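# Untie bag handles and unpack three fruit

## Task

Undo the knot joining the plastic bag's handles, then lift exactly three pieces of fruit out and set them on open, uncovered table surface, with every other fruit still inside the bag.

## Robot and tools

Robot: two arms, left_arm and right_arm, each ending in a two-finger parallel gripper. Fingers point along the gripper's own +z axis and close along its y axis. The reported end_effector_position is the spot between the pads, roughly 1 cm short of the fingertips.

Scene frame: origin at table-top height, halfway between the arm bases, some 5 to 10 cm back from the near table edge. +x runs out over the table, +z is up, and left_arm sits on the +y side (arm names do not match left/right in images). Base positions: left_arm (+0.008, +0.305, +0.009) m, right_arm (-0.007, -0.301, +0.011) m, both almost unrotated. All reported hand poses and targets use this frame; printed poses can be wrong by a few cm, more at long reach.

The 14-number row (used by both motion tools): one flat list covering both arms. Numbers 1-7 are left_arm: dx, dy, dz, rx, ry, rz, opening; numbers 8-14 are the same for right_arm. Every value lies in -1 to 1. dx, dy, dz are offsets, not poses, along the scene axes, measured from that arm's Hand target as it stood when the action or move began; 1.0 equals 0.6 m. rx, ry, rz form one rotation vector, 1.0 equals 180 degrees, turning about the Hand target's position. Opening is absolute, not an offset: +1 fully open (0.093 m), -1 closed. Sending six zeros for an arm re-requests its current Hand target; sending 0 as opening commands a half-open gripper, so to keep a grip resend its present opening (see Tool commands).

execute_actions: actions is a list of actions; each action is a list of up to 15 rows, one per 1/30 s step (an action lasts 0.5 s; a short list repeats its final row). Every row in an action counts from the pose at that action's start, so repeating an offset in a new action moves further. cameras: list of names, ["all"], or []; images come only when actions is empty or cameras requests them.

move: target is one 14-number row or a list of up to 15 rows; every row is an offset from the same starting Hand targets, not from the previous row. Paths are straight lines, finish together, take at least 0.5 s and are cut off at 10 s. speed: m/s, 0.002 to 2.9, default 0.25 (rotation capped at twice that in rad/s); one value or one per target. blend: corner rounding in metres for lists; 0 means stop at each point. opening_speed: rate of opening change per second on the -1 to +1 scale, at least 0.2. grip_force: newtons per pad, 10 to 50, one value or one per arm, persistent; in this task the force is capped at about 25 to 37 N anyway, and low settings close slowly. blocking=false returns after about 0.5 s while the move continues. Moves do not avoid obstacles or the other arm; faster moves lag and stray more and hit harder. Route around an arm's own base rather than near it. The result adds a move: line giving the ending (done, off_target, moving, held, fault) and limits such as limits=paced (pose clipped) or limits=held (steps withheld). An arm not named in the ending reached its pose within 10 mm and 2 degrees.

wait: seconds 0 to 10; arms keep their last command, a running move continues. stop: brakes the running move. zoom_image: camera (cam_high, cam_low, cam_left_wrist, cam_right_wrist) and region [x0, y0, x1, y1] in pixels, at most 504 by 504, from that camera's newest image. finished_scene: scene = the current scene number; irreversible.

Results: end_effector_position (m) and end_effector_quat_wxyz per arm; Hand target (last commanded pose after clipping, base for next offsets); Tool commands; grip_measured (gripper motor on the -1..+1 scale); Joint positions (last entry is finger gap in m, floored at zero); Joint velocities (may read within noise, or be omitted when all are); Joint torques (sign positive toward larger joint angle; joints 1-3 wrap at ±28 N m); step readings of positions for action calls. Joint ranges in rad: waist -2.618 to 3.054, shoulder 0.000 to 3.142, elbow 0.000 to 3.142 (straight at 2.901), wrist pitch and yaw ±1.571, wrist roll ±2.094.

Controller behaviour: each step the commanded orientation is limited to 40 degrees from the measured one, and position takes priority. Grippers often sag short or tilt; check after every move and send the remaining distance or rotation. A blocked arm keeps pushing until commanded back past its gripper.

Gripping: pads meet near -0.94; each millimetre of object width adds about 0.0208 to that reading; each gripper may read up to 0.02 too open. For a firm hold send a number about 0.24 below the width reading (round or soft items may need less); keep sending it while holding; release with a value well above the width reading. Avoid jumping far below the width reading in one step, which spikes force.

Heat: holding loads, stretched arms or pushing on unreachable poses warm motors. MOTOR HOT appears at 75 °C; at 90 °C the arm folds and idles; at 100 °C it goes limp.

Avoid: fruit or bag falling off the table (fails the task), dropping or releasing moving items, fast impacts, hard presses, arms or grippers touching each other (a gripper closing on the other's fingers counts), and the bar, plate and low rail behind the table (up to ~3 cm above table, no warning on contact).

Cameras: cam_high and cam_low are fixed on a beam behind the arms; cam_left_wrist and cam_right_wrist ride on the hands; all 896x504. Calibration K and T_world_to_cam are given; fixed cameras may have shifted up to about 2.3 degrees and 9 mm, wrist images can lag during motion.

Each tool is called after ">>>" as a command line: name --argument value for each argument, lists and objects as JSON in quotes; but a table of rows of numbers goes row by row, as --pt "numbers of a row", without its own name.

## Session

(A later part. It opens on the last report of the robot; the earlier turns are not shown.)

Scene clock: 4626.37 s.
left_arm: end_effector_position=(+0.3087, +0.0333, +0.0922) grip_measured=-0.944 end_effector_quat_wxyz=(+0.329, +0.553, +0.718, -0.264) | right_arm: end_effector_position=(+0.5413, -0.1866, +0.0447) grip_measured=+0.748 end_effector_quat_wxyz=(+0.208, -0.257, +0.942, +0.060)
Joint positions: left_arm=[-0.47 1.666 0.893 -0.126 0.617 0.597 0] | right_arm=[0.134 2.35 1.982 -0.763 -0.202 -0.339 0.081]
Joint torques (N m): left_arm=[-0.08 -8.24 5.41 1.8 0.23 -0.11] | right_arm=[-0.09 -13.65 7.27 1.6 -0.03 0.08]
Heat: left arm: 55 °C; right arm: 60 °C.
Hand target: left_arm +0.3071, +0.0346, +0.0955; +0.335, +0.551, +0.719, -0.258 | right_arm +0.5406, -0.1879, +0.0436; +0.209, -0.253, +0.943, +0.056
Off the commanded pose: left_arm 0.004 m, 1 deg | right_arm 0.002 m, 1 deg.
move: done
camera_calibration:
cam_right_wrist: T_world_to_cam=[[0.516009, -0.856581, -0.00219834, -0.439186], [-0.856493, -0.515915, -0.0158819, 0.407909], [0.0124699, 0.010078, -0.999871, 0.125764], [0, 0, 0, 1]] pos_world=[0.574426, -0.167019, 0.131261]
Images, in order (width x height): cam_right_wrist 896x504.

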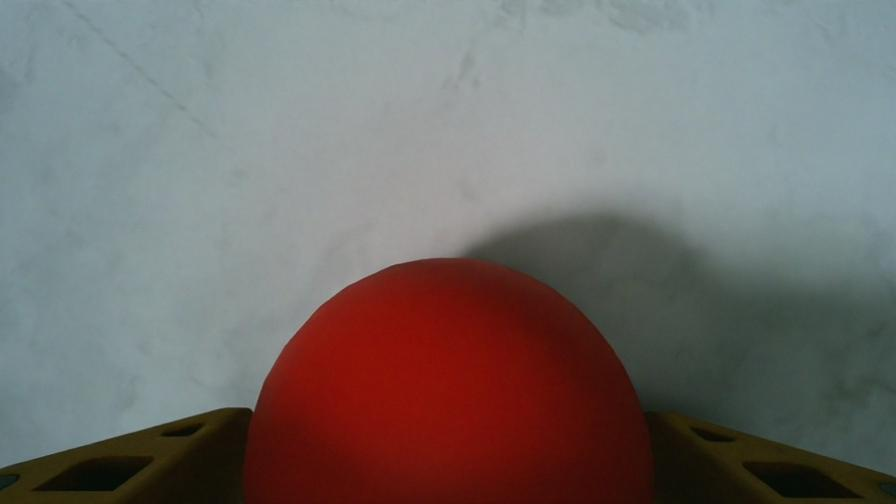

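Raise and come back towards the bag at height for viewing.

>>> move --pt "0 0 0 0 0 0 -1 0 0 0.2 0 0 0 0.75" --pt "0 0 0 0 0 0 -1 -0.25 0.03 0.26 0 0 0.06 0.75" --speed 0.15 --blend '[0.02,0]' --cameras '["cam_right_wrist","cam_high","cam_low","cam_left_wrist"]'

Scene clock: 4637.13 s.
left_arm: end_effector_position=(+0.3087, +0.0333, +0.0922) grip_measured=-0.944 end_effector_quat_wxyz=(+0.329, +0.553, +0.718, -0.264) | right_arm: end_effector_position=(+0.3932, -0.1726, +0.1924) grip_measured=+0.748 end_effector_quat_wxyz=(+0.188, -0.334, +0.921, +0.072)
Joint positions: left_arm=[-0.47 1.666 0.893 -0.126 0.617 0.597 0] | right_arm=[0.195 1.766 1.702 -1.111 -0.229 -0.443 0.081]
Joint torques (N m): left_arm=[-0.02 -8.18 5.37 1.81 0.25 -0.1] | right_arm=[-0.05 -11.12 7.01 1.52 -0.23 -0.07]
Heat: left arm: 55 °C; right arm: 59 °C.
Hand target: left_arm +0.3071, +0.0346, +0.0955; +0.335, +0.551, +0.719, -0.258 | right_arm +0.3905, -0.1700, +0.1996; +0.203, -0.341, +0.915, +0.075
Off the commanded pose: left_arm 0.004 m, 1 deg | right_arm 0.008 m, 2 deg.
move: done
camera_calibration:
cam_left_wrist: T_world_to_cam=[[-0.970625, -0.240182, 0.014115, 0.305455], [-0.222896, 0.875586, -0.428563, 0.118907], [0.0905742, -0.419121, -0.903401, 0.158312], [0, 0, 0, 1]] pos_world=[0.308647, 0.0356031, 0.189667]
cam_right_wrist: T_world_to_cam=[[0.648634, -0.761088, -0.00435749, -0.385686], [-0.760982, -0.648624, 0.0139053, 0.224415], [-0.0134095, -0.00570348, -0.999894, 0.282525], [0, 0, 0, 1]] pos_world=[0.424733, -0.146368, 0.277694]

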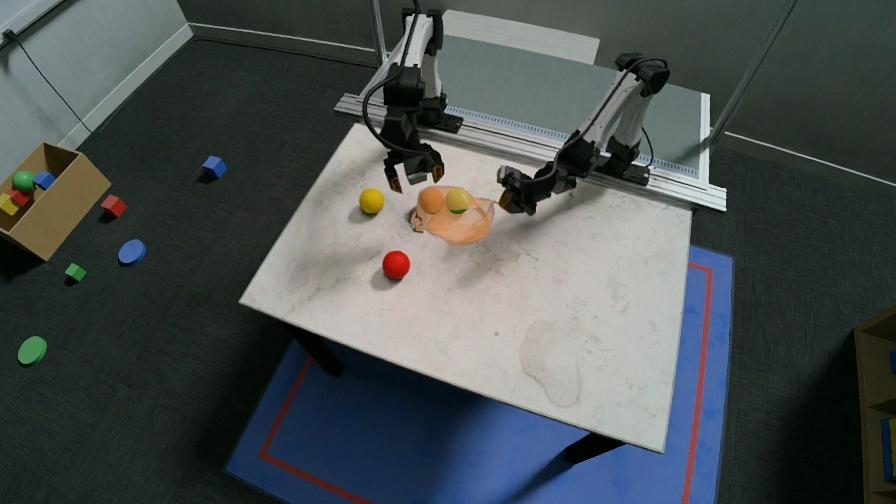

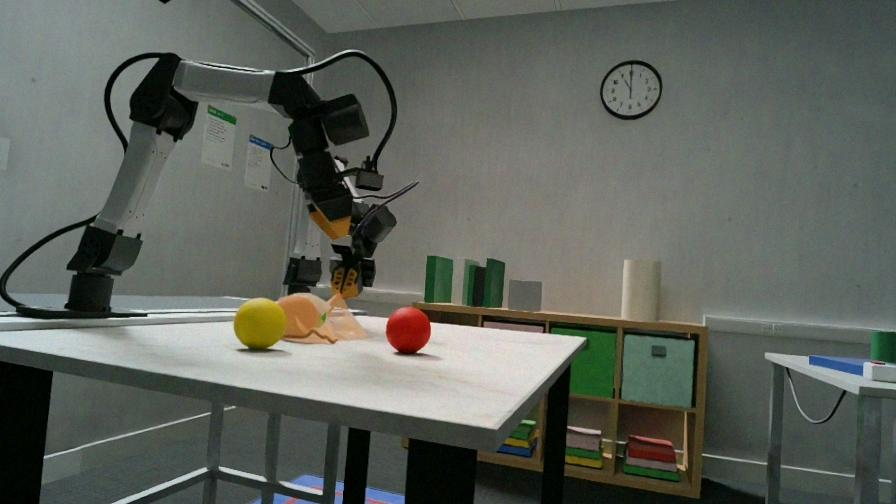

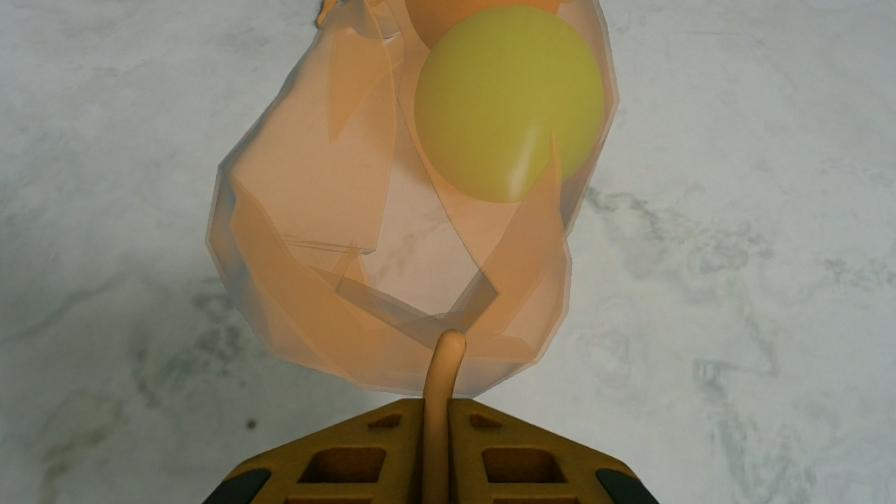

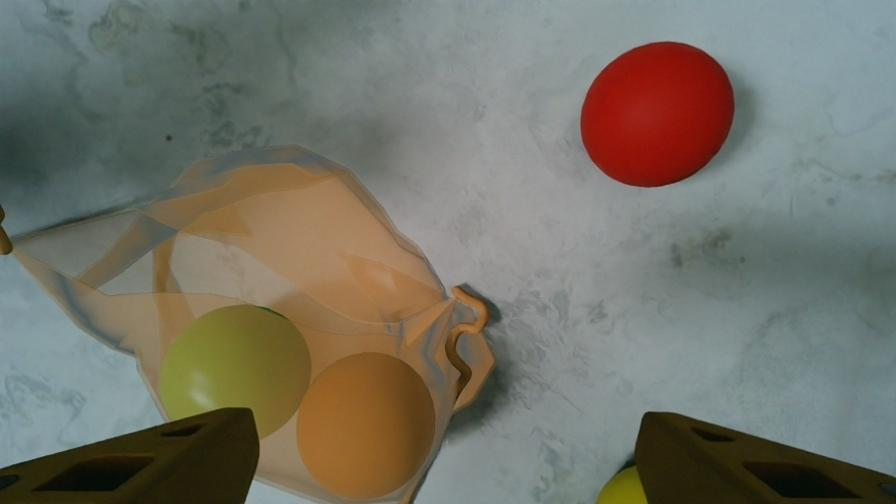

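>>> zoom_image --camera "cam_right_wrist" --region '[0, 130, 504, 504]'

>>> zoom_image --camera "cam_left_wrist" --region '[190, 0, 650, 400]'

Scaled by 1.000.

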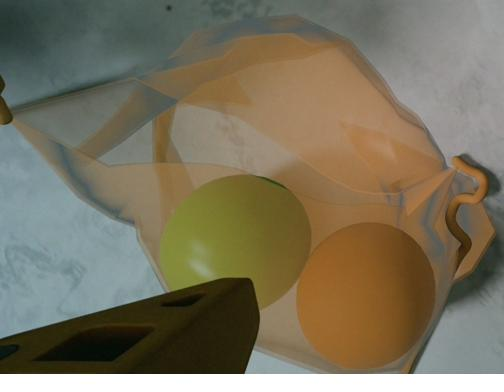

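Scaled by 1.096 from the camera's 896x504 image, which has a finer 1280x720 frame.

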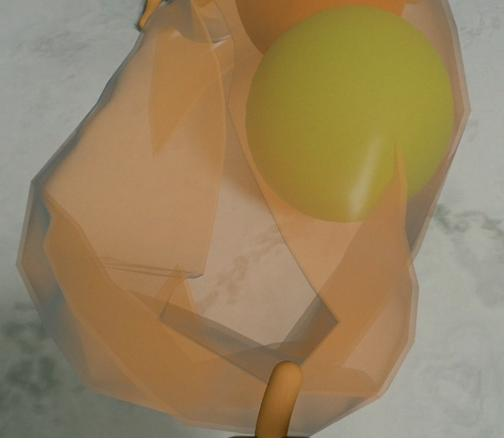

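>>> zoom_image --camera "cam_right_wrist" --region '[370, 250, 530, 450]'

Scaled by 2.520 from the camera's 896x504 image, which has a finer 1280x720 frame.

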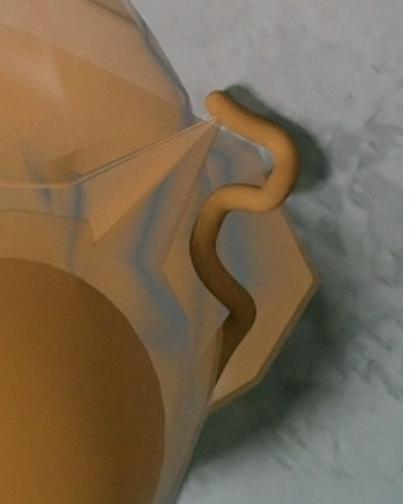

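>>> move --target '[-0.11,-0.04,-0.01,0,0,0,-1,0,0,0,0,0,0,0.75]' --speed 0.08 --cameras '["cam_right_wrist","cam_left_wrist"]'

Scene clock: 4711.53 s.
left_arm: end_effector_position=(+0.2422, +0.0084, +0.0880) grip_measured=-0.944 end_effector_quat_wxyz=(+0.330, +0.555, +0.717, -0.262) | right_arm: end_effector_position=(+0.3933, -0.1726, +0.1924) grip_measured=+0.748 end_effector_quat_wxyz=(+0.188, -0.334, +0.921, +0.072)
Joint positions: left_arm=[-0.673 1.508 0.696 0.007 0.482 0.424 0] | right_arm=[0.195 1.766 1.702 -1.111 -0.229 -0.444 0.081]
Joint torques (N m): left_arm=[-0.01 -6.83 5.48 1.98 0.12 -0.12] | right_arm=[-0.1 -11.28 6.89 1.58 -0.25 -0.08]
Heat: left arm: 55 °C; right arm: 56 °C.
Hand target: left_arm +0.2411, +0.0106, +0.0894; +0.335, +0.551, +0.719, -0.258 | right_arm +0.3906, -0.1700, +0.1996; +0.203, -0.341, +0.915, +0.075
Off the commanded pose: left_arm 0.003 m, 1 deg | right_arm 0.008 m, 2 deg.
move: done
camera_calibration:
cam_left_wrist: T_world_to_cam=[[-0.971162, -0.238247, 0.00908739, 0.23568], [-0.219138, 0.876953, -0.427707, 0.123116], [0.0939307, -0.417364, -0.903872, 0.149306], [0, 0, 0, 1]] pos_world=[0.241838, 0.0104977, 0.185469]
cam_right_wrist: T_world_to_cam=[[0.648913, -0.760852, -0.00396249, -0.385945], [-0.760753, -0.648899, 0.0135881, 0.22444], [-0.0129098, -0.00580305, -0.9999, 0.282401], [0, 0, 0, 1]] pos_world=[0.424834, -0.146369, 0.277794]
Images, in order (width x height): cam_left_wrist 896x504, cam_right_wrist 896x504.

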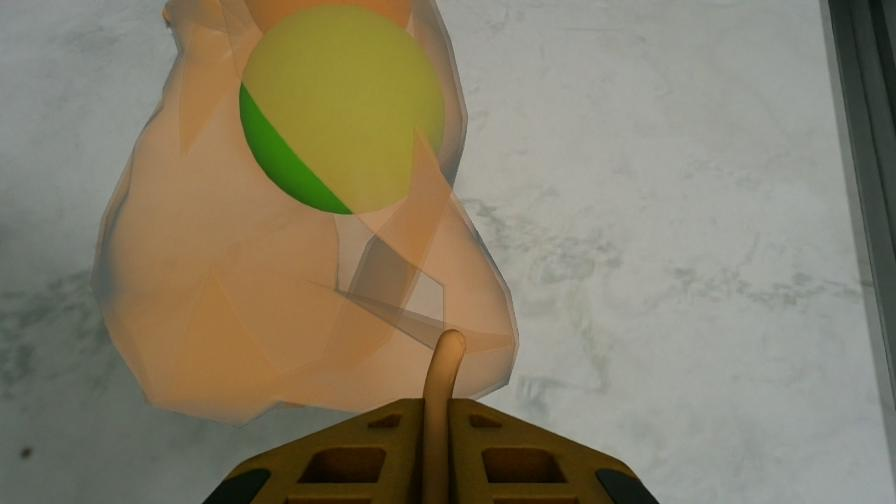

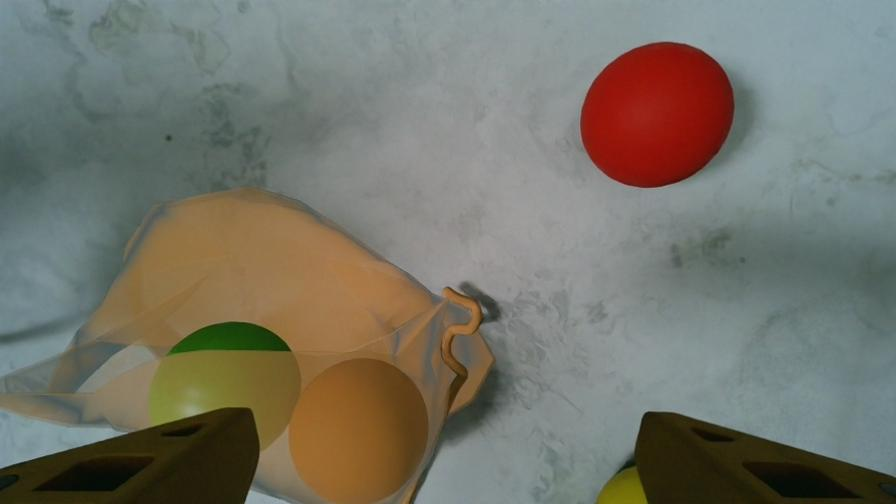

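>>> move --target '[-0.07,-0.09,-0.01,0,0,0,-1,0,0,0,0,0,0,0.75]' --speed 0.06 --cameras '["cam_right_wrist","cam_left_wrist"]'

Scene clock: 4724.53 s.
left_arm: end_effector_position=(+0.1981, -0.0439, +0.0891) grip_measured=-0.944 end_effector_quat_wxyz=(+0.339, +0.555, +0.713, -0.263) | right_arm: end_effector_position=(+0.3933, -0.1726, +0.1924) grip_measured=+0.748 end_effector_quat_wxyz=(+0.188, -0.334, +0.921, +0.072)
Joint positions: left_arm=[-0.925 1.527 0.689 0.123 0.297 0.237 0] | right_arm=[0.195 1.766 1.702 -1.111 -0.229 -0.444 0.081]
Joint torques (N m): left_arm=[0.02 -4.46 6.52 2.13 0.08 -0.12] | right_arm=[0.05 -11.17 6.91 1.54 -0.26 -0.08]
Heat: left arm: 54 °C; right arm: 55 °C.
Hand target: left_arm +0.1991, -0.0434, +0.0835; +0.335, +0.551, +0.719, -0.258 | right_arm +0.3906, -0.1700, +0.1996; +0.203, -0.341, +0.915, +0.075
Off the commanded pose: left_arm 0.006 m, 1 deg | right_arm 0.008 m, 2 deg.
move: done
camera_calibration:
cam_left_wrist: T_world_to_cam=[[-0.971257, -0.238029, -0.0017466, 0.181352], [-0.212757, 0.87138, -0.442076, 0.159454], [0.106749, -0.428998, -0.896976, 0.128926], [0, 0, 0, 1]] pos_world=[0.196302, -0.0404692, 0.186451]
cam_right_wrist: T_world_to_cam=[[0.648913, -0.760852, -0.00396249, -0.385945], [-0.760753, -0.648899, 0.0135881, 0.22444], [-0.0129098, -0.00580305, -0.9999, 0.282401], [0, 0, 0, 1]] pos_world=[0.424834, -0.146369, 0.277794]
Images, in order (width x height): cam_left_wrist 896x504, cam_right_wrist 896x504.

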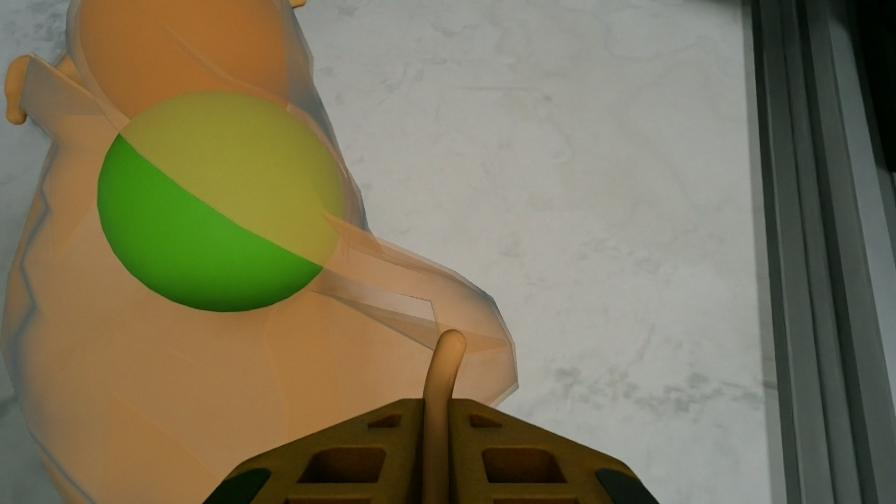

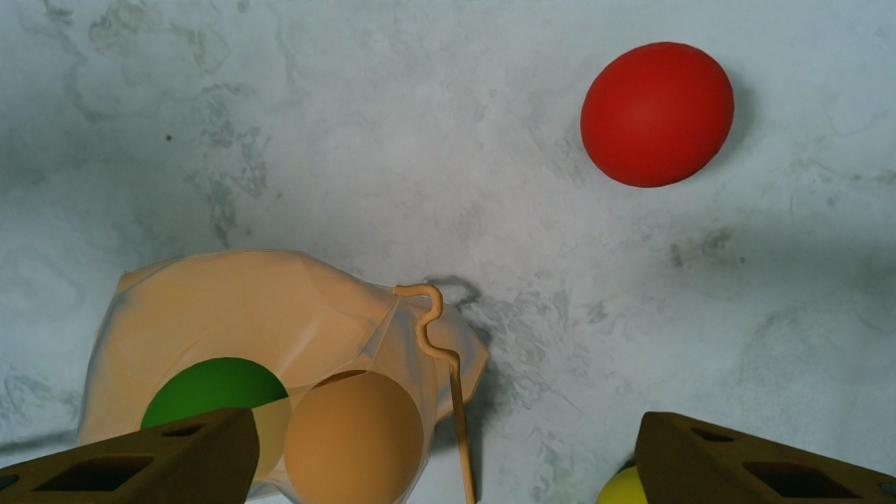

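>>> move --target '[-0.065,-0.02,-0.005,0,0,0,-1,0,0,0,0,0,0,0.75]' --speed 0.06 --cameras '["cam_right_wrist","cam_left_wrist"]'

Scene clock: 4739.77 s.
left_arm: end_effector_position=(+0.1607, -0.0583, +0.0788) grip_measured=-0.944 end_effector_quat_wxyz=(+0.330, +0.556, +0.717, -0.260) | right_arm: end_effector_position=(+0.3933, -0.1726, +0.1924) grip_measured=+0.748 end_effector_quat_wxyz=(+0.188, -0.334, +0.921, +0.072)
Joint positions: left_arm=[-1.072 1.527 0.653 0.163 0.185 0.137 0] | right_arm=[0.195 1.766 1.702 -1.111 -0.229 -0.444 0.081]
Joint torques (N m): left_arm=[-0.03 -6.83 5.42 2.15 -0.01 -0.09] | right_arm=[-0.05 -11.29 6.86 1.57 -0.21 -0.1]
Heat: left arm: 53 °C; right arm: 55 °C.
Hand target: left_arm +0.1600, -0.0553, +0.0804; +0.335, +0.551, +0.719, -0.258 | right_arm +0.3906, -0.1700, +0.1996; +0.203, -0.341, +0.915, +0.075
Off the commanded pose: left_arm 0.003 m, 1 deg | right_arm 0.008 m, 2 deg.
move: done
camera_calibration:
cam_left_wrist: T_world_to_cam=[[-0.971029, -0.238925, 0.00428873, 0.141012], [-0.21807, 0.878647, -0.424764, 0.159494], [0.0977184, -0.413393, -0.905294, 0.120549], [0, 0, 0, 1]] pos_world=[0.159927, -0.0566134, 0.176274]
cam_right_wrist: T_world_to_cam=[[0.648913, -0.760852, -0.00396249, -0.385945], [-0.760753, -0.648899, 0.0135881, 0.22444], [-0.0129098, -0.00580305, -0.9999, 0.282401], [0, 0, 0, 1]] pos_world=[0.424834, -0.146369, 0.277794]
Images, in order (width x height): cam_left_wrist 896x504, cam_right_wrist 896x504.

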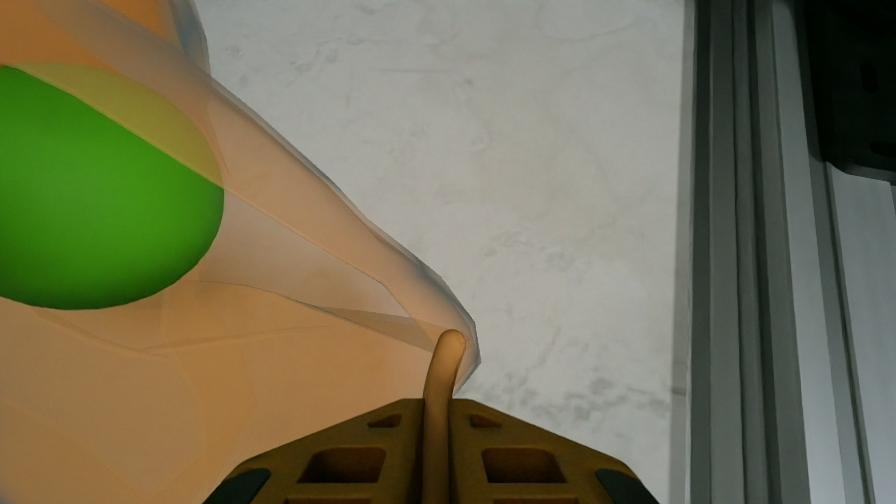

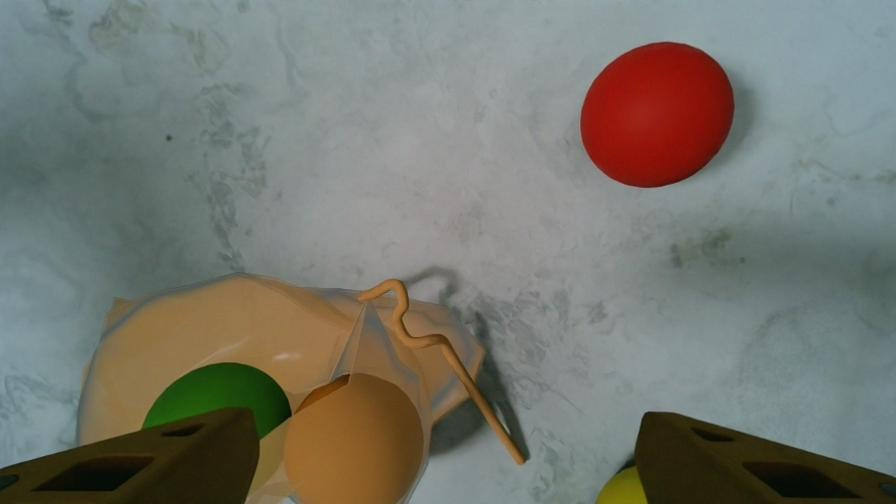

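>>> move --target '[0,0,0,0,0,0,-1,-0.152,0.105,-0.03,-0.0147,0.0078,0.117,0.75]' --speed 0.12 --cameras '["cam_right_wrist","cam_left_wrist"]'

Scene clock: 4771.87 s.
left_arm: end_effector_position=(+0.1609, -0.0583, +0.0789) grip_measured=-0.944 end_effector_quat_wxyz=(+0.331, +0.556, +0.717, -0.260) | right_arm: end_effector_position=(+0.3029, -0.1086, +0.1740) grip_measured=+0.748 end_effector_quat_wxyz=(+0.151, -0.499, +0.848, +0.092)
Joint positions: left_arm=[-1.072 1.527 0.653 0.163 0.184 0.137 0] | right_arm=[0.426 1.595 1.46 -1.104 -0.237 -0.591 0.081]
Joint torques (N m): left_arm=[-0.02 -6.8 5.37 2.17 -0.02 -0.11] | right_arm=[0.06 -10.03 7.23 1.4 -0.21 -0.09]
Heat: left arm: 54 °C; right arm: 55 °C.
Hand target: left_arm +0.1601, -0.0554, +0.0804; +0.335, +0.551, +0.719, -0.258 | right_arm +0.2993, -0.1070, +0.1815; +0.166, -0.506, +0.841, +0.094
Off the commanded pose: left_arm 0.003 m, 1 deg | right_arm 0.009 m, 2 deg.
move: done
camera_calibration:
cam_left_wrist: T_world_to_cam=[[-0.970772, -0.239965, 0.00426801, 0.141011], [-0.218981, 0.878322, -0.424968, 0.159678], [0.0982288, -0.413481, -0.905198, 0.120435], [0, 0, 0, 1]] pos_world=[0.160026, -0.056613, 0.176274]
cam_right_wrist: T_world_to_cam=[[0.879177, -0.476492, -0.00186579, -0.3179], [-0.475386, -0.877388, 0.064798, 0.0772563], [-0.0325128, -0.0560819, -0.997897, 0.263307], [0, 0, 0, 1]] pos_world=[0.324778, -0.0689266, 0.257154]
Images, in order (width x height): cam_left_wrist 896x504, cam_right_wrist 896x504.

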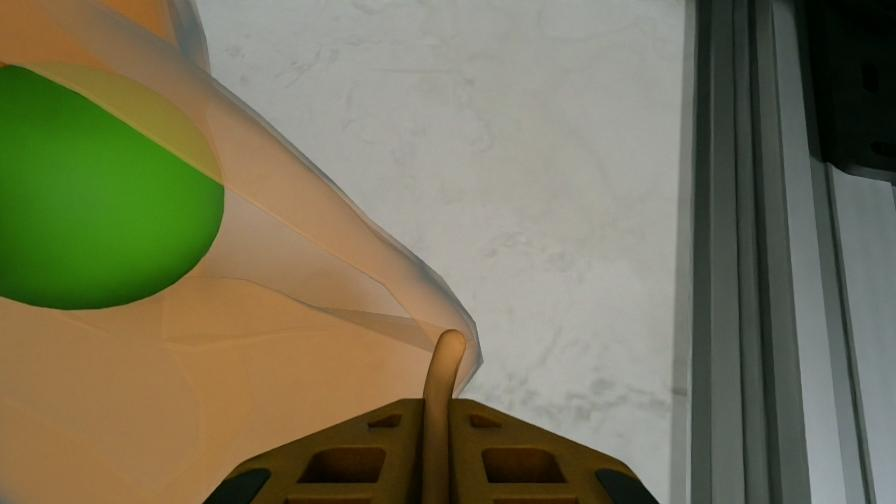

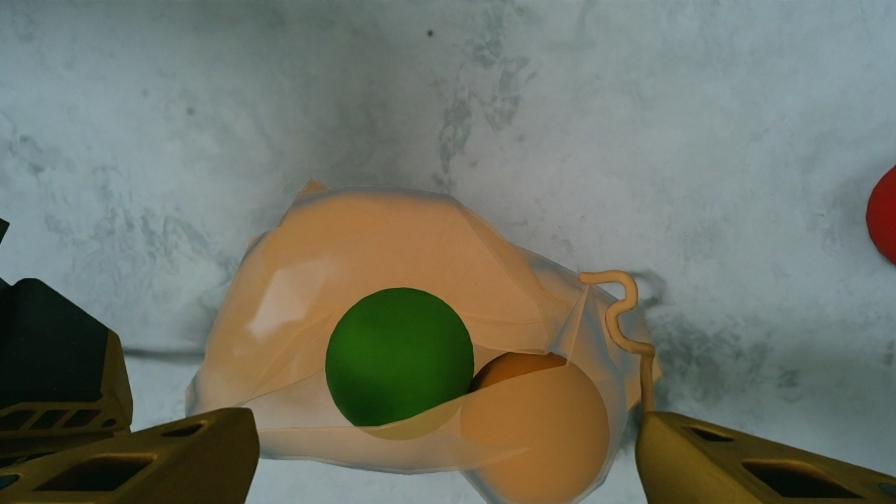

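>>> move --target '[-0.02,-0.085,0,0,0,0,-1,0,0,0,0,0,0,0.75]' --speed 0.05 --cameras '["cam_right_wrist","cam_left_wrist"]'

Scene clock: 4803.07 s.
left_arm: end_effector_position=(+0.1454, -0.1002, +0.0781) grip_measured=-0.944 end_effector_quat_wxyz=(+0.331, +0.556, +0.717, -0.259) | right_arm: end_effector_position=(+0.3029, -0.1086, +0.1740) grip_measured=+0.748 end_effector_quat_wxyz=(+0.151, -0.500, +0.848, +0.092)
Joint positions: left_arm=[-1.184 1.647 0.772 0.173 0.098 0.065 0] | right_arm=[0.426 1.595 1.46 -1.104 -0.237 -0.591 0.081]
Joint torques (N m): left_arm=[-0.03 -5.15 8.44 2.19 -0.05 -0.1] | right_arm=[0.27 -9.96 7.17 1.34 -0.23 -0.12]
Heat: left arm: 53 °C; right arm: 54 °C.
Hand target: left_arm +0.1481, -0.1064, +0.0805; +0.335, +0.551, +0.719, -0.258 | right_arm +0.2993, -0.1070, +0.1815; +0.166, -0.506, +0.841, +0.094
Off the commanded pose: left_arm 0.007 m, 1 deg | right_arm 0.008 m, 2 deg.
move: done
camera_calibration:
cam_left_wrist: T_world_to_cam=[[-0.970702, -0.240275, 0.00252175, 0.116052], [-0.218666, 0.878951, -0.423828, 0.192674], [0.0996187, -0.411961, -0.905739, 0.104013], [0, 0, 0, 1]] pos_world=[0.144422, -0.0986172, 0.175576]
cam_right_wrist: T_world_to_cam=[[0.87935, -0.476172, -0.0018018, -0.317864], [-0.475071, -0.877562, 0.0647498, 0.0771073], [-0.0324133, -0.0560817, -0.9979, 0.263272], [0, 0, 0, 1]] pos_world=[0.324679, -0.0689268, 0.257154]
Images, in order (width x height): cam_left_wrist 896x504, cam_right_wrist 896x504.

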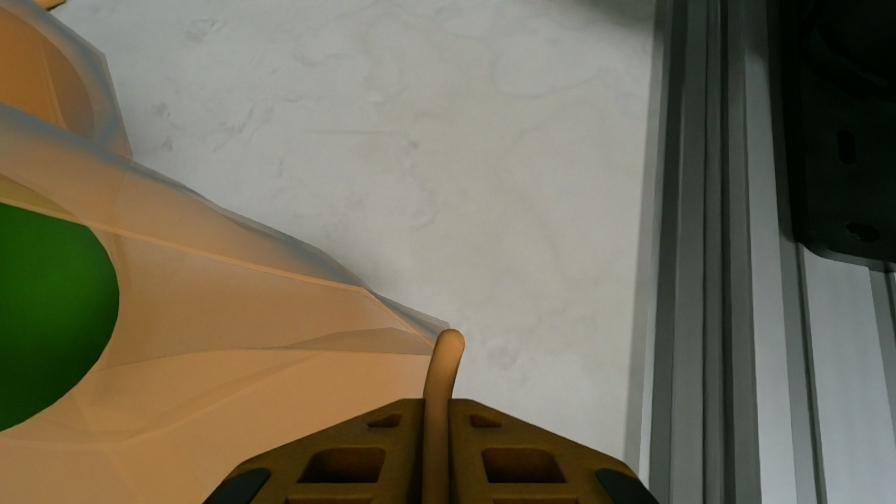

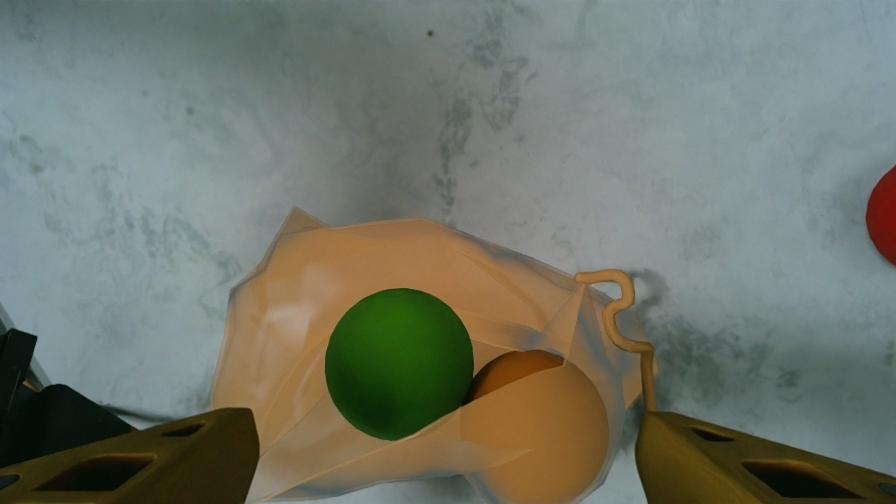

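>>> move --target '[0,0,0,0,0,0,-1,-0.052,-0.015,-0.03,-0.0167,0,0.144,0.75]' --speed 0.08 --cameras '["cam_right_wrist","cam_left_wrist"]'

Scene clock: 4818.07 s.
left_arm: end_effector_position=(+0.1454, -0.1002, +0.0781) grip_measured=-0.944 end_effector_quat_wxyz=(+0.331, +0.556, +0.718, -0.259) | right_arm: end_effector_position=(+0.2761, -0.1104, +0.1592) grip_measured=+0.748 end_effector_quat_wxyz=(-0.129, +0.687, -0.708, -0.102)
Joint positions: left_arm=[-1.184 1.647 0.772 0.173 0.097 0.064 0] | right_arm=[0.423 1.594 1.413 -1.164 -0.305 -1.078 0.081]
Joint torques (N m): left_arm=[-0.02 -5.19 8.46 2.17 -0.04 -0.1] | right_arm=[-0.96 -9.5 6.95 0.68 -0.33 -0.08]
Heat: left arm: 52 °C; right arm: 54 °C.
Hand target: left_arm +0.1481, -0.1064, +0.0805; +0.335, +0.551, +0.719, -0.258 | right_arm +0.2682, -0.1159, +0.1636; -0.128, +0.686, -0.708, -0.107
Off the commanded pose: left_arm 0.007 m, 1 deg | right_arm 0.011 m, 1 deg.
move: off_target (right_arm)
camera_calibration:
cam_left_wrist: T_world_to_cam=[[-0.97052, -0.241004, 0.00286112, 0.115992], [-0.219467, 0.878757, -0.423818, 0.19279], [0.0996276, -0.411951, -0.905743, 0.104003], [0, 0, 0, 1]] pos_world=[0.144522, -0.0986171, 0.175576]
cam_right_wrist: T_world_to_cam=[[0.998967, -0.0269833, 0.0365677, -0.284788], [-0.0302396, -0.995333, 0.0916377, -0.076307], [0.0339243, -0.0926488, -0.995121, 0.224683], [0, 0, 0, 1]] pos_world=[0.274564, -0.0628188, 0.240993]
Images, in order (width x height): cam_left_wrist 896x504, cam_right_wrist 896x504.

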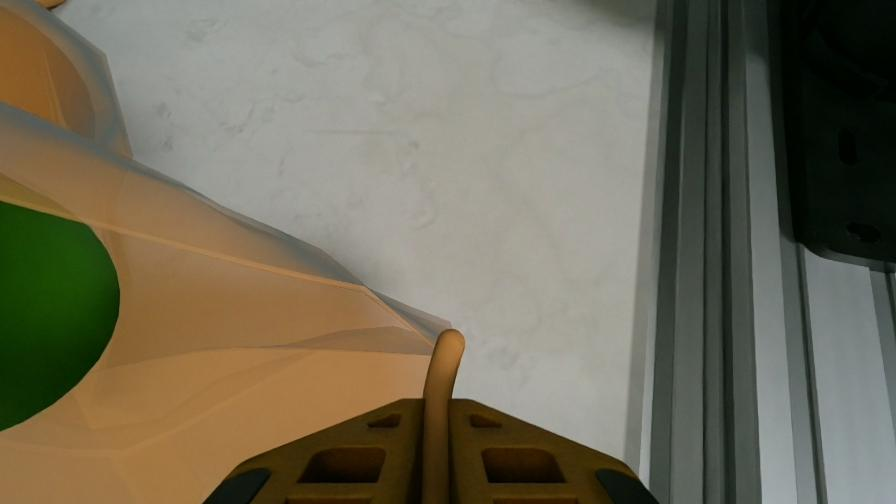

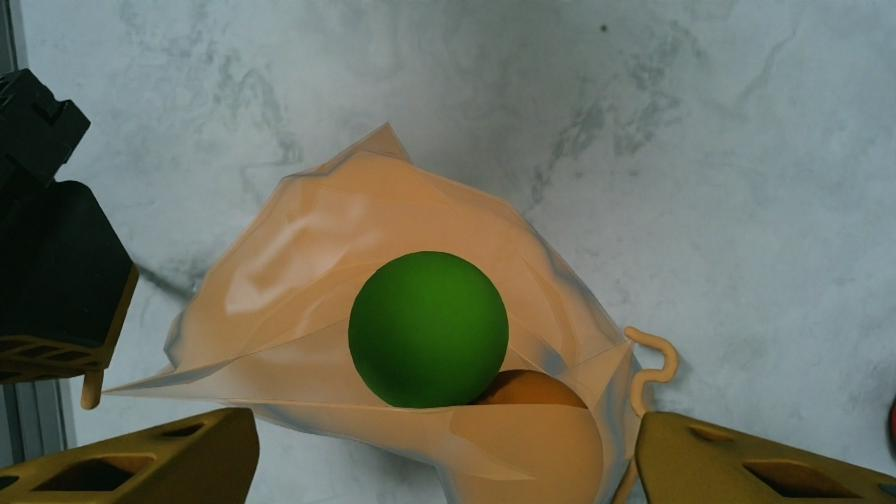

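>>> move --target '[0,0,0,0,0,0,-1,-0.004,-0.008,-0.09,0,0,0.044,0.78]' --speed 0.08 --cameras '["cam_right_wrist"]'

Scene clock: 4845.20 s.
left_arm: end_effector_position=(+0.1454, -0.1002, +0.0781) grip_measured=-0.944 end_effector_quat_wxyz=(+0.331, +0.556, +0.718, -0.259) | right_arm: end_effector_position=(+0.2654, -0.1192, +0.1152) grip_measured=+0.778 end_effector_quat_wxyz=(-0.121, +0.734, -0.659, -0.110)
Joint positions: left_arm=[-1.184 1.647 0.772 0.173 0.097 0.064 0] | right_arm=[0.404 1.594 1.24 -1.04 -0.329 -1.241 0.083]
Joint torques (N m): left_arm=[-0.06 -5.16 8.49 2.16 -0.04 -0.11] | right_arm=[-0.94 -5.63 6.82 0.96 -0.33 -0.11]
Heat: left arm: 51 °C; right arm: 53 °C.
Hand target: left_arm +0.1481, -0.1064, +0.0805; +0.335, +0.551, +0.719, -0.258 | right_arm +0.2658, -0.1208, +0.1097; -0.120, +0.733, -0.660, -0.116
Off the commanded pose: left_arm 0.007 m, 1 deg | right_arm 0.006 m, 1 deg.
move: done
camera_calibration:
cam_right_wrist: T_world_to_cam=[[0.993157, 0.111077, 0.0360707, -0.254668], [0.107289, -0.989782, 0.0939163, -0.11746], [0.0461341, -0.0894037, -0.994926, 0.17768], [0, 0, 0, 1]] pos_world=[0.257331, -0.0720864, 0.196996]
Images, in order (width x height): cam_right_wrist 896x504.

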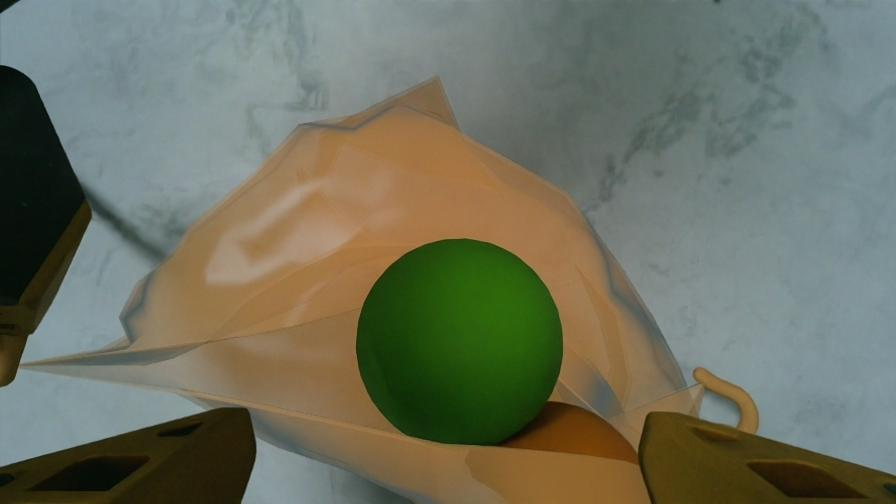

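>>> move --target '[0,0,0,0,0,0,-1,0.0135,0.003,-0.07,0,0,0,0.82]' --speed 0.06 --cameras '["cam_right_wrist"]'

Scene clock: 4856.00 s.
left_arm: end_effector_position=(+0.1454, -0.1002, +0.0781) grip_measured=-0.944 end_effector_quat_wxyz=(+0.331, +0.556, +0.718, -0.259) | right_arm: end_effector_position=(+0.2740, -0.1166, +0.0731) grip_measured=+0.818 end_effector_quat_wxyz=(-0.121, +0.735, -0.658, -0.110)
Joint positions: left_arm=[-1.184 1.647 0.772 0.173 0.097 0.064 0] | right_arm=[0.404 1.665 1.147 -0.876 -0.33 -1.243 0.084]
Joint torques (N m): left_arm=[-0.13 -5.15 8.44 2.17 -0.06 -0.11] | right_arm=[-1.06 -6.15 6.72 1 -0.34 -0.08]
Heat: left arm: 51 °C; right arm: 52 °C.
Hand target: left_arm +0.1481, -0.1064, +0.0805; +0.335, +0.551, +0.719, -0.258 | right_arm +0.2739, -0.1190, +0.0676; -0.120, +0.733, -0.659, -0.116
Off the commanded pose: left_arm 0.007 m, 1 deg | right_arm 0.006 m, 1 deg.
move: done
camera_calibration:
cam_right_wrist: T_world_to_cam=[[0.992956, 0.112855, 0.0360748, -0.261695], [0.109089, -0.989644, 0.093292, -0.112315], [0.0462297, -0.0886995, -0.994985, 0.135657], [0, 0, 0, 1]] pos_world=[0.265833, -0.0695853, 0.154895]
Images, in order (width x height): cam_right_wrist 896x504.

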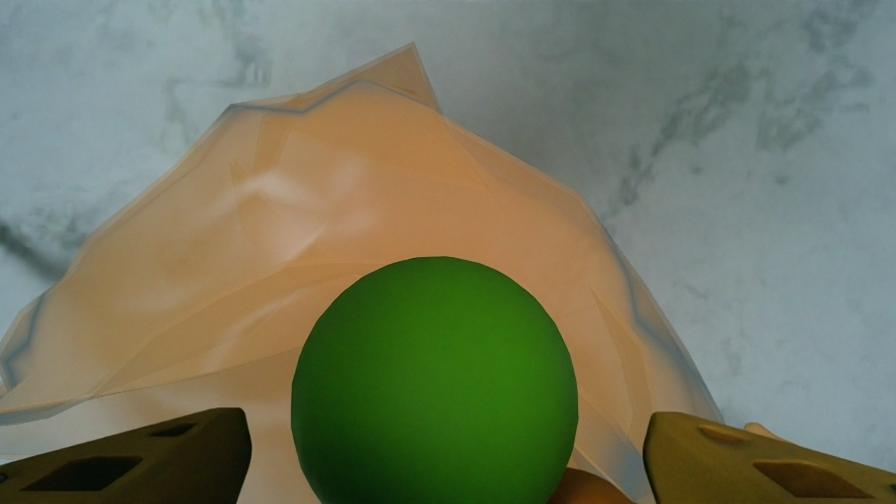

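>>> move --target '[0,0,0,0,0,0,-1,-0.002,-0.006,-0.052,0,0,0,0.82]' --speed 0.05 --cameras '["cam_right_wrist"]'

Scene clock: 4864.57 s.
left_arm: end_effector_position=(+0.1454, -0.1002, +0.0781) grip_measured=-0.944 end_effector_quat_wxyz=(+0.331, +0.556, +0.718, -0.259) | right_arm: end_effector_position=(+0.2738, -0.1197, +0.0425) grip_measured=+0.818 end_effector_quat_wxyz=(-0.122, +0.735, -0.658, -0.110)
Joint positions: left_arm=[-1.184 1.647 0.772 0.173 0.097 0.064 0] | right_arm=[0.398 1.703 1.06 -0.751 -0.331 -1.251 0.084]
Joint torques (N m): left_arm=[-0.09 -5.14 8.43 2.18 -0.05 -0.11] | right_arm=[-1.09 -6.12 6.19 1 -0.34 -0.07]
Heat: left arm: 52 °C; right arm: 52 °C.
Hand target: left_arm +0.1481, -0.1064, +0.0805; +0.335, +0.551, +0.719, -0.258 | right_arm +0.2727, -0.1226, +0.0364; -0.120, +0.733, -0.660, -0.116
Off the commanded pose: left_arm 0.007 m, 1 deg | right_arm 0.007 m, 1 deg.
move: done
camera_calibration:
cam_right_wrist: T_world_to_cam=[[0.992817, 0.113401, 0.0381514, -0.260016], [0.109495, -0.989689, 0.0923412, -0.112575], [0.0482296, -0.0875005, -0.994996, 0.104502], [0, 0, 0, 1]] pos_world=[0.265435, -0.0727842, 0.124295]
Images, in order (width x height): cam_right_wrist 896x504.

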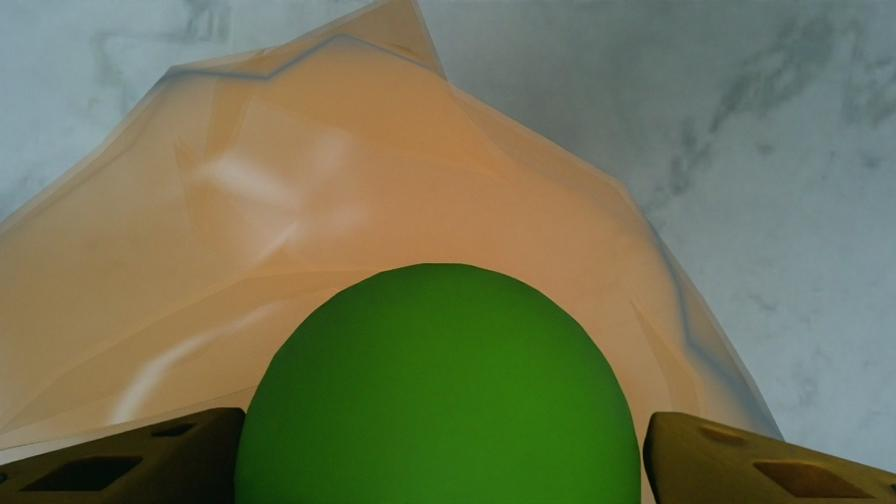

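Straddled. Close.

>>> move --target '[0,0,0,0,0,0,-1,0,0,0,0,0,0,0.2]' --opening_speed 0.6

>>> move --target '[0,0,0,0,0,0,-1,0,0,0.09,0,0,0,0.2]' --speed 0.06 --cameras '["cam_right_wrist","cam_left_wrist","cam_high"]'

Scene clock: 4871.13 s.
left_arm: end_effector_position=(+0.1454, -0.1002, +0.0781) grip_measured=-0.944 end_effector_quat_wxyz=(+0.331, +0.556, +0.718, -0.259) | right_arm: end_effector_position=(+0.2738, -0.1196, +0.0425) grip_measured=+0.335 end_effector_quat_wxyz=(-0.123, +0.735, -0.658, -0.110)
Joint positions: left_arm=[-1.184 1.647 0.772 0.173 0.097 0.064 0] | right_arm=[0.398 1.703 1.06 -0.75 -0.332 -1.251 0.061]
Joint torques (N m): left_arm=[-0.03 -5.12 8.49 2.17 -0.06 -0.11] | right_arm=[-1.01 -6.06 6.31 1 -0.33 -0.05]
Heat: left arm: 52 °C; right arm: 52 °C.
Hand target: left_arm +0.1481, -0.1064, +0.0805; +0.335, +0.551, +0.719, -0.258 | right_arm +0.2726, -0.1226, +0.0364; -0.120, +0.733, -0.660, -0.116
Off the commanded pose: left_arm 0.007 m, 1 deg | right_arm 0.007 m, 1 deg.
move: done

Scene clock: 4872.70 s.
left_arm: end_effector_position=(+0.1454, -0.1002, +0.0781) grip_measured=-0.944 end_effector_quat_wxyz=(+0.331, +0.556, +0.718, -0.259) | right_arm: end_effector_position=(+0.2667, -0.1234, +0.0727) grip_measured=+0.335 end_effector_quat_wxyz=(-0.100, +0.733, -0.662, -0.120)
Joint positions: left_arm=[-1.184 1.647 0.772 0.173 0.097 0.064 0] | right_arm=[0.392 1.671 1.156 -0.93 -0.333 -1.255 0.061]
Joint torques (N m): left_arm=[-0.03 -5.16 8.4 2.18 -0.07 -0.11] | right_arm=[-1.05 -9.95 11.18 0.43 -0.32 -0.09]
Heat: left arm: 52 °C; right arm: 52 °C.
Hand target: left_arm +0.1481, -0.1064, +0.0805; +0.335, +0.551, +0.719, -0.258 | right_arm +0.2727, -0.1225, +0.0904; -0.120, +0.733, -0.659, -0.116
Off the commanded pose: left_arm 0.007 m, 1 deg | right_arm 0.019 m, 2 deg.
move: off_target (right_arm)
camera_calibration:
cam_left_wrist: T_world_to_cam=[[-0.97052, -0.241004, 0.00286112, 0.115992], [-0.219467, 0.878757, -0.423818, 0.19279], [0.0996276, -0.411951, -0.905743, 0.104003], [0, 0, 0, 1]] pos_world=[0.144522, -0.0986171, 0.175576]
cam_right_wrist: T_world_to_cam=[[0.99377, 0.111037, -0.00963291, -0.250861], [0.111432, -0.988125, 0.10579, -0.11952], [0.00222808, -0.106204, -0.994342, 0.144493], [0, 0, 0, 1]] pos_world=[0.262295, -0.0749, 0.153902]
Images, in order (width x height): cam_high 896x504, cam_left_wrist 896x504, cam_right_wrist 896x504.

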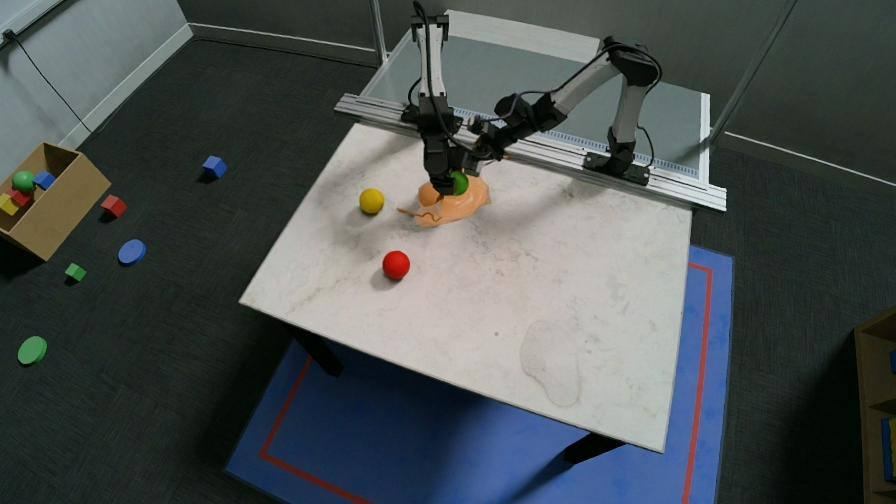

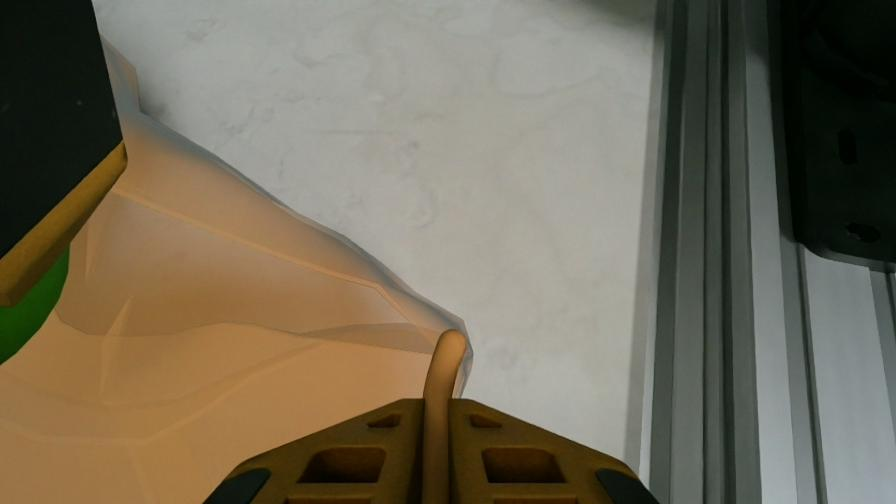

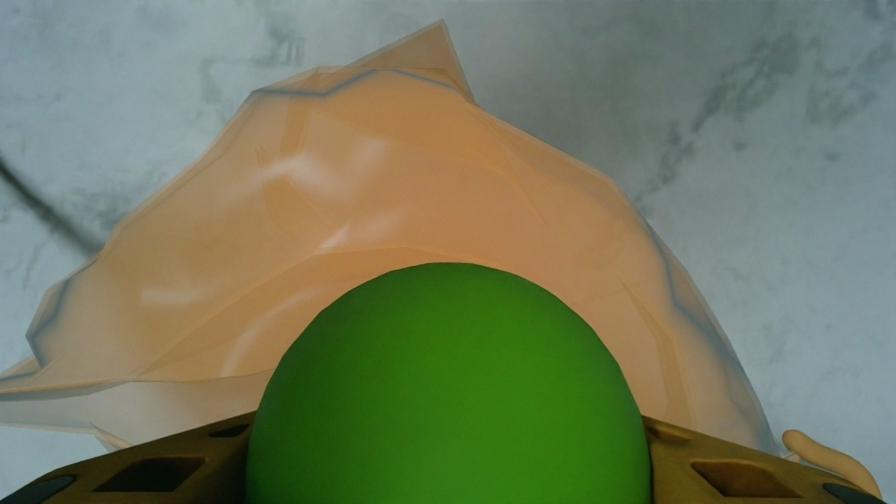

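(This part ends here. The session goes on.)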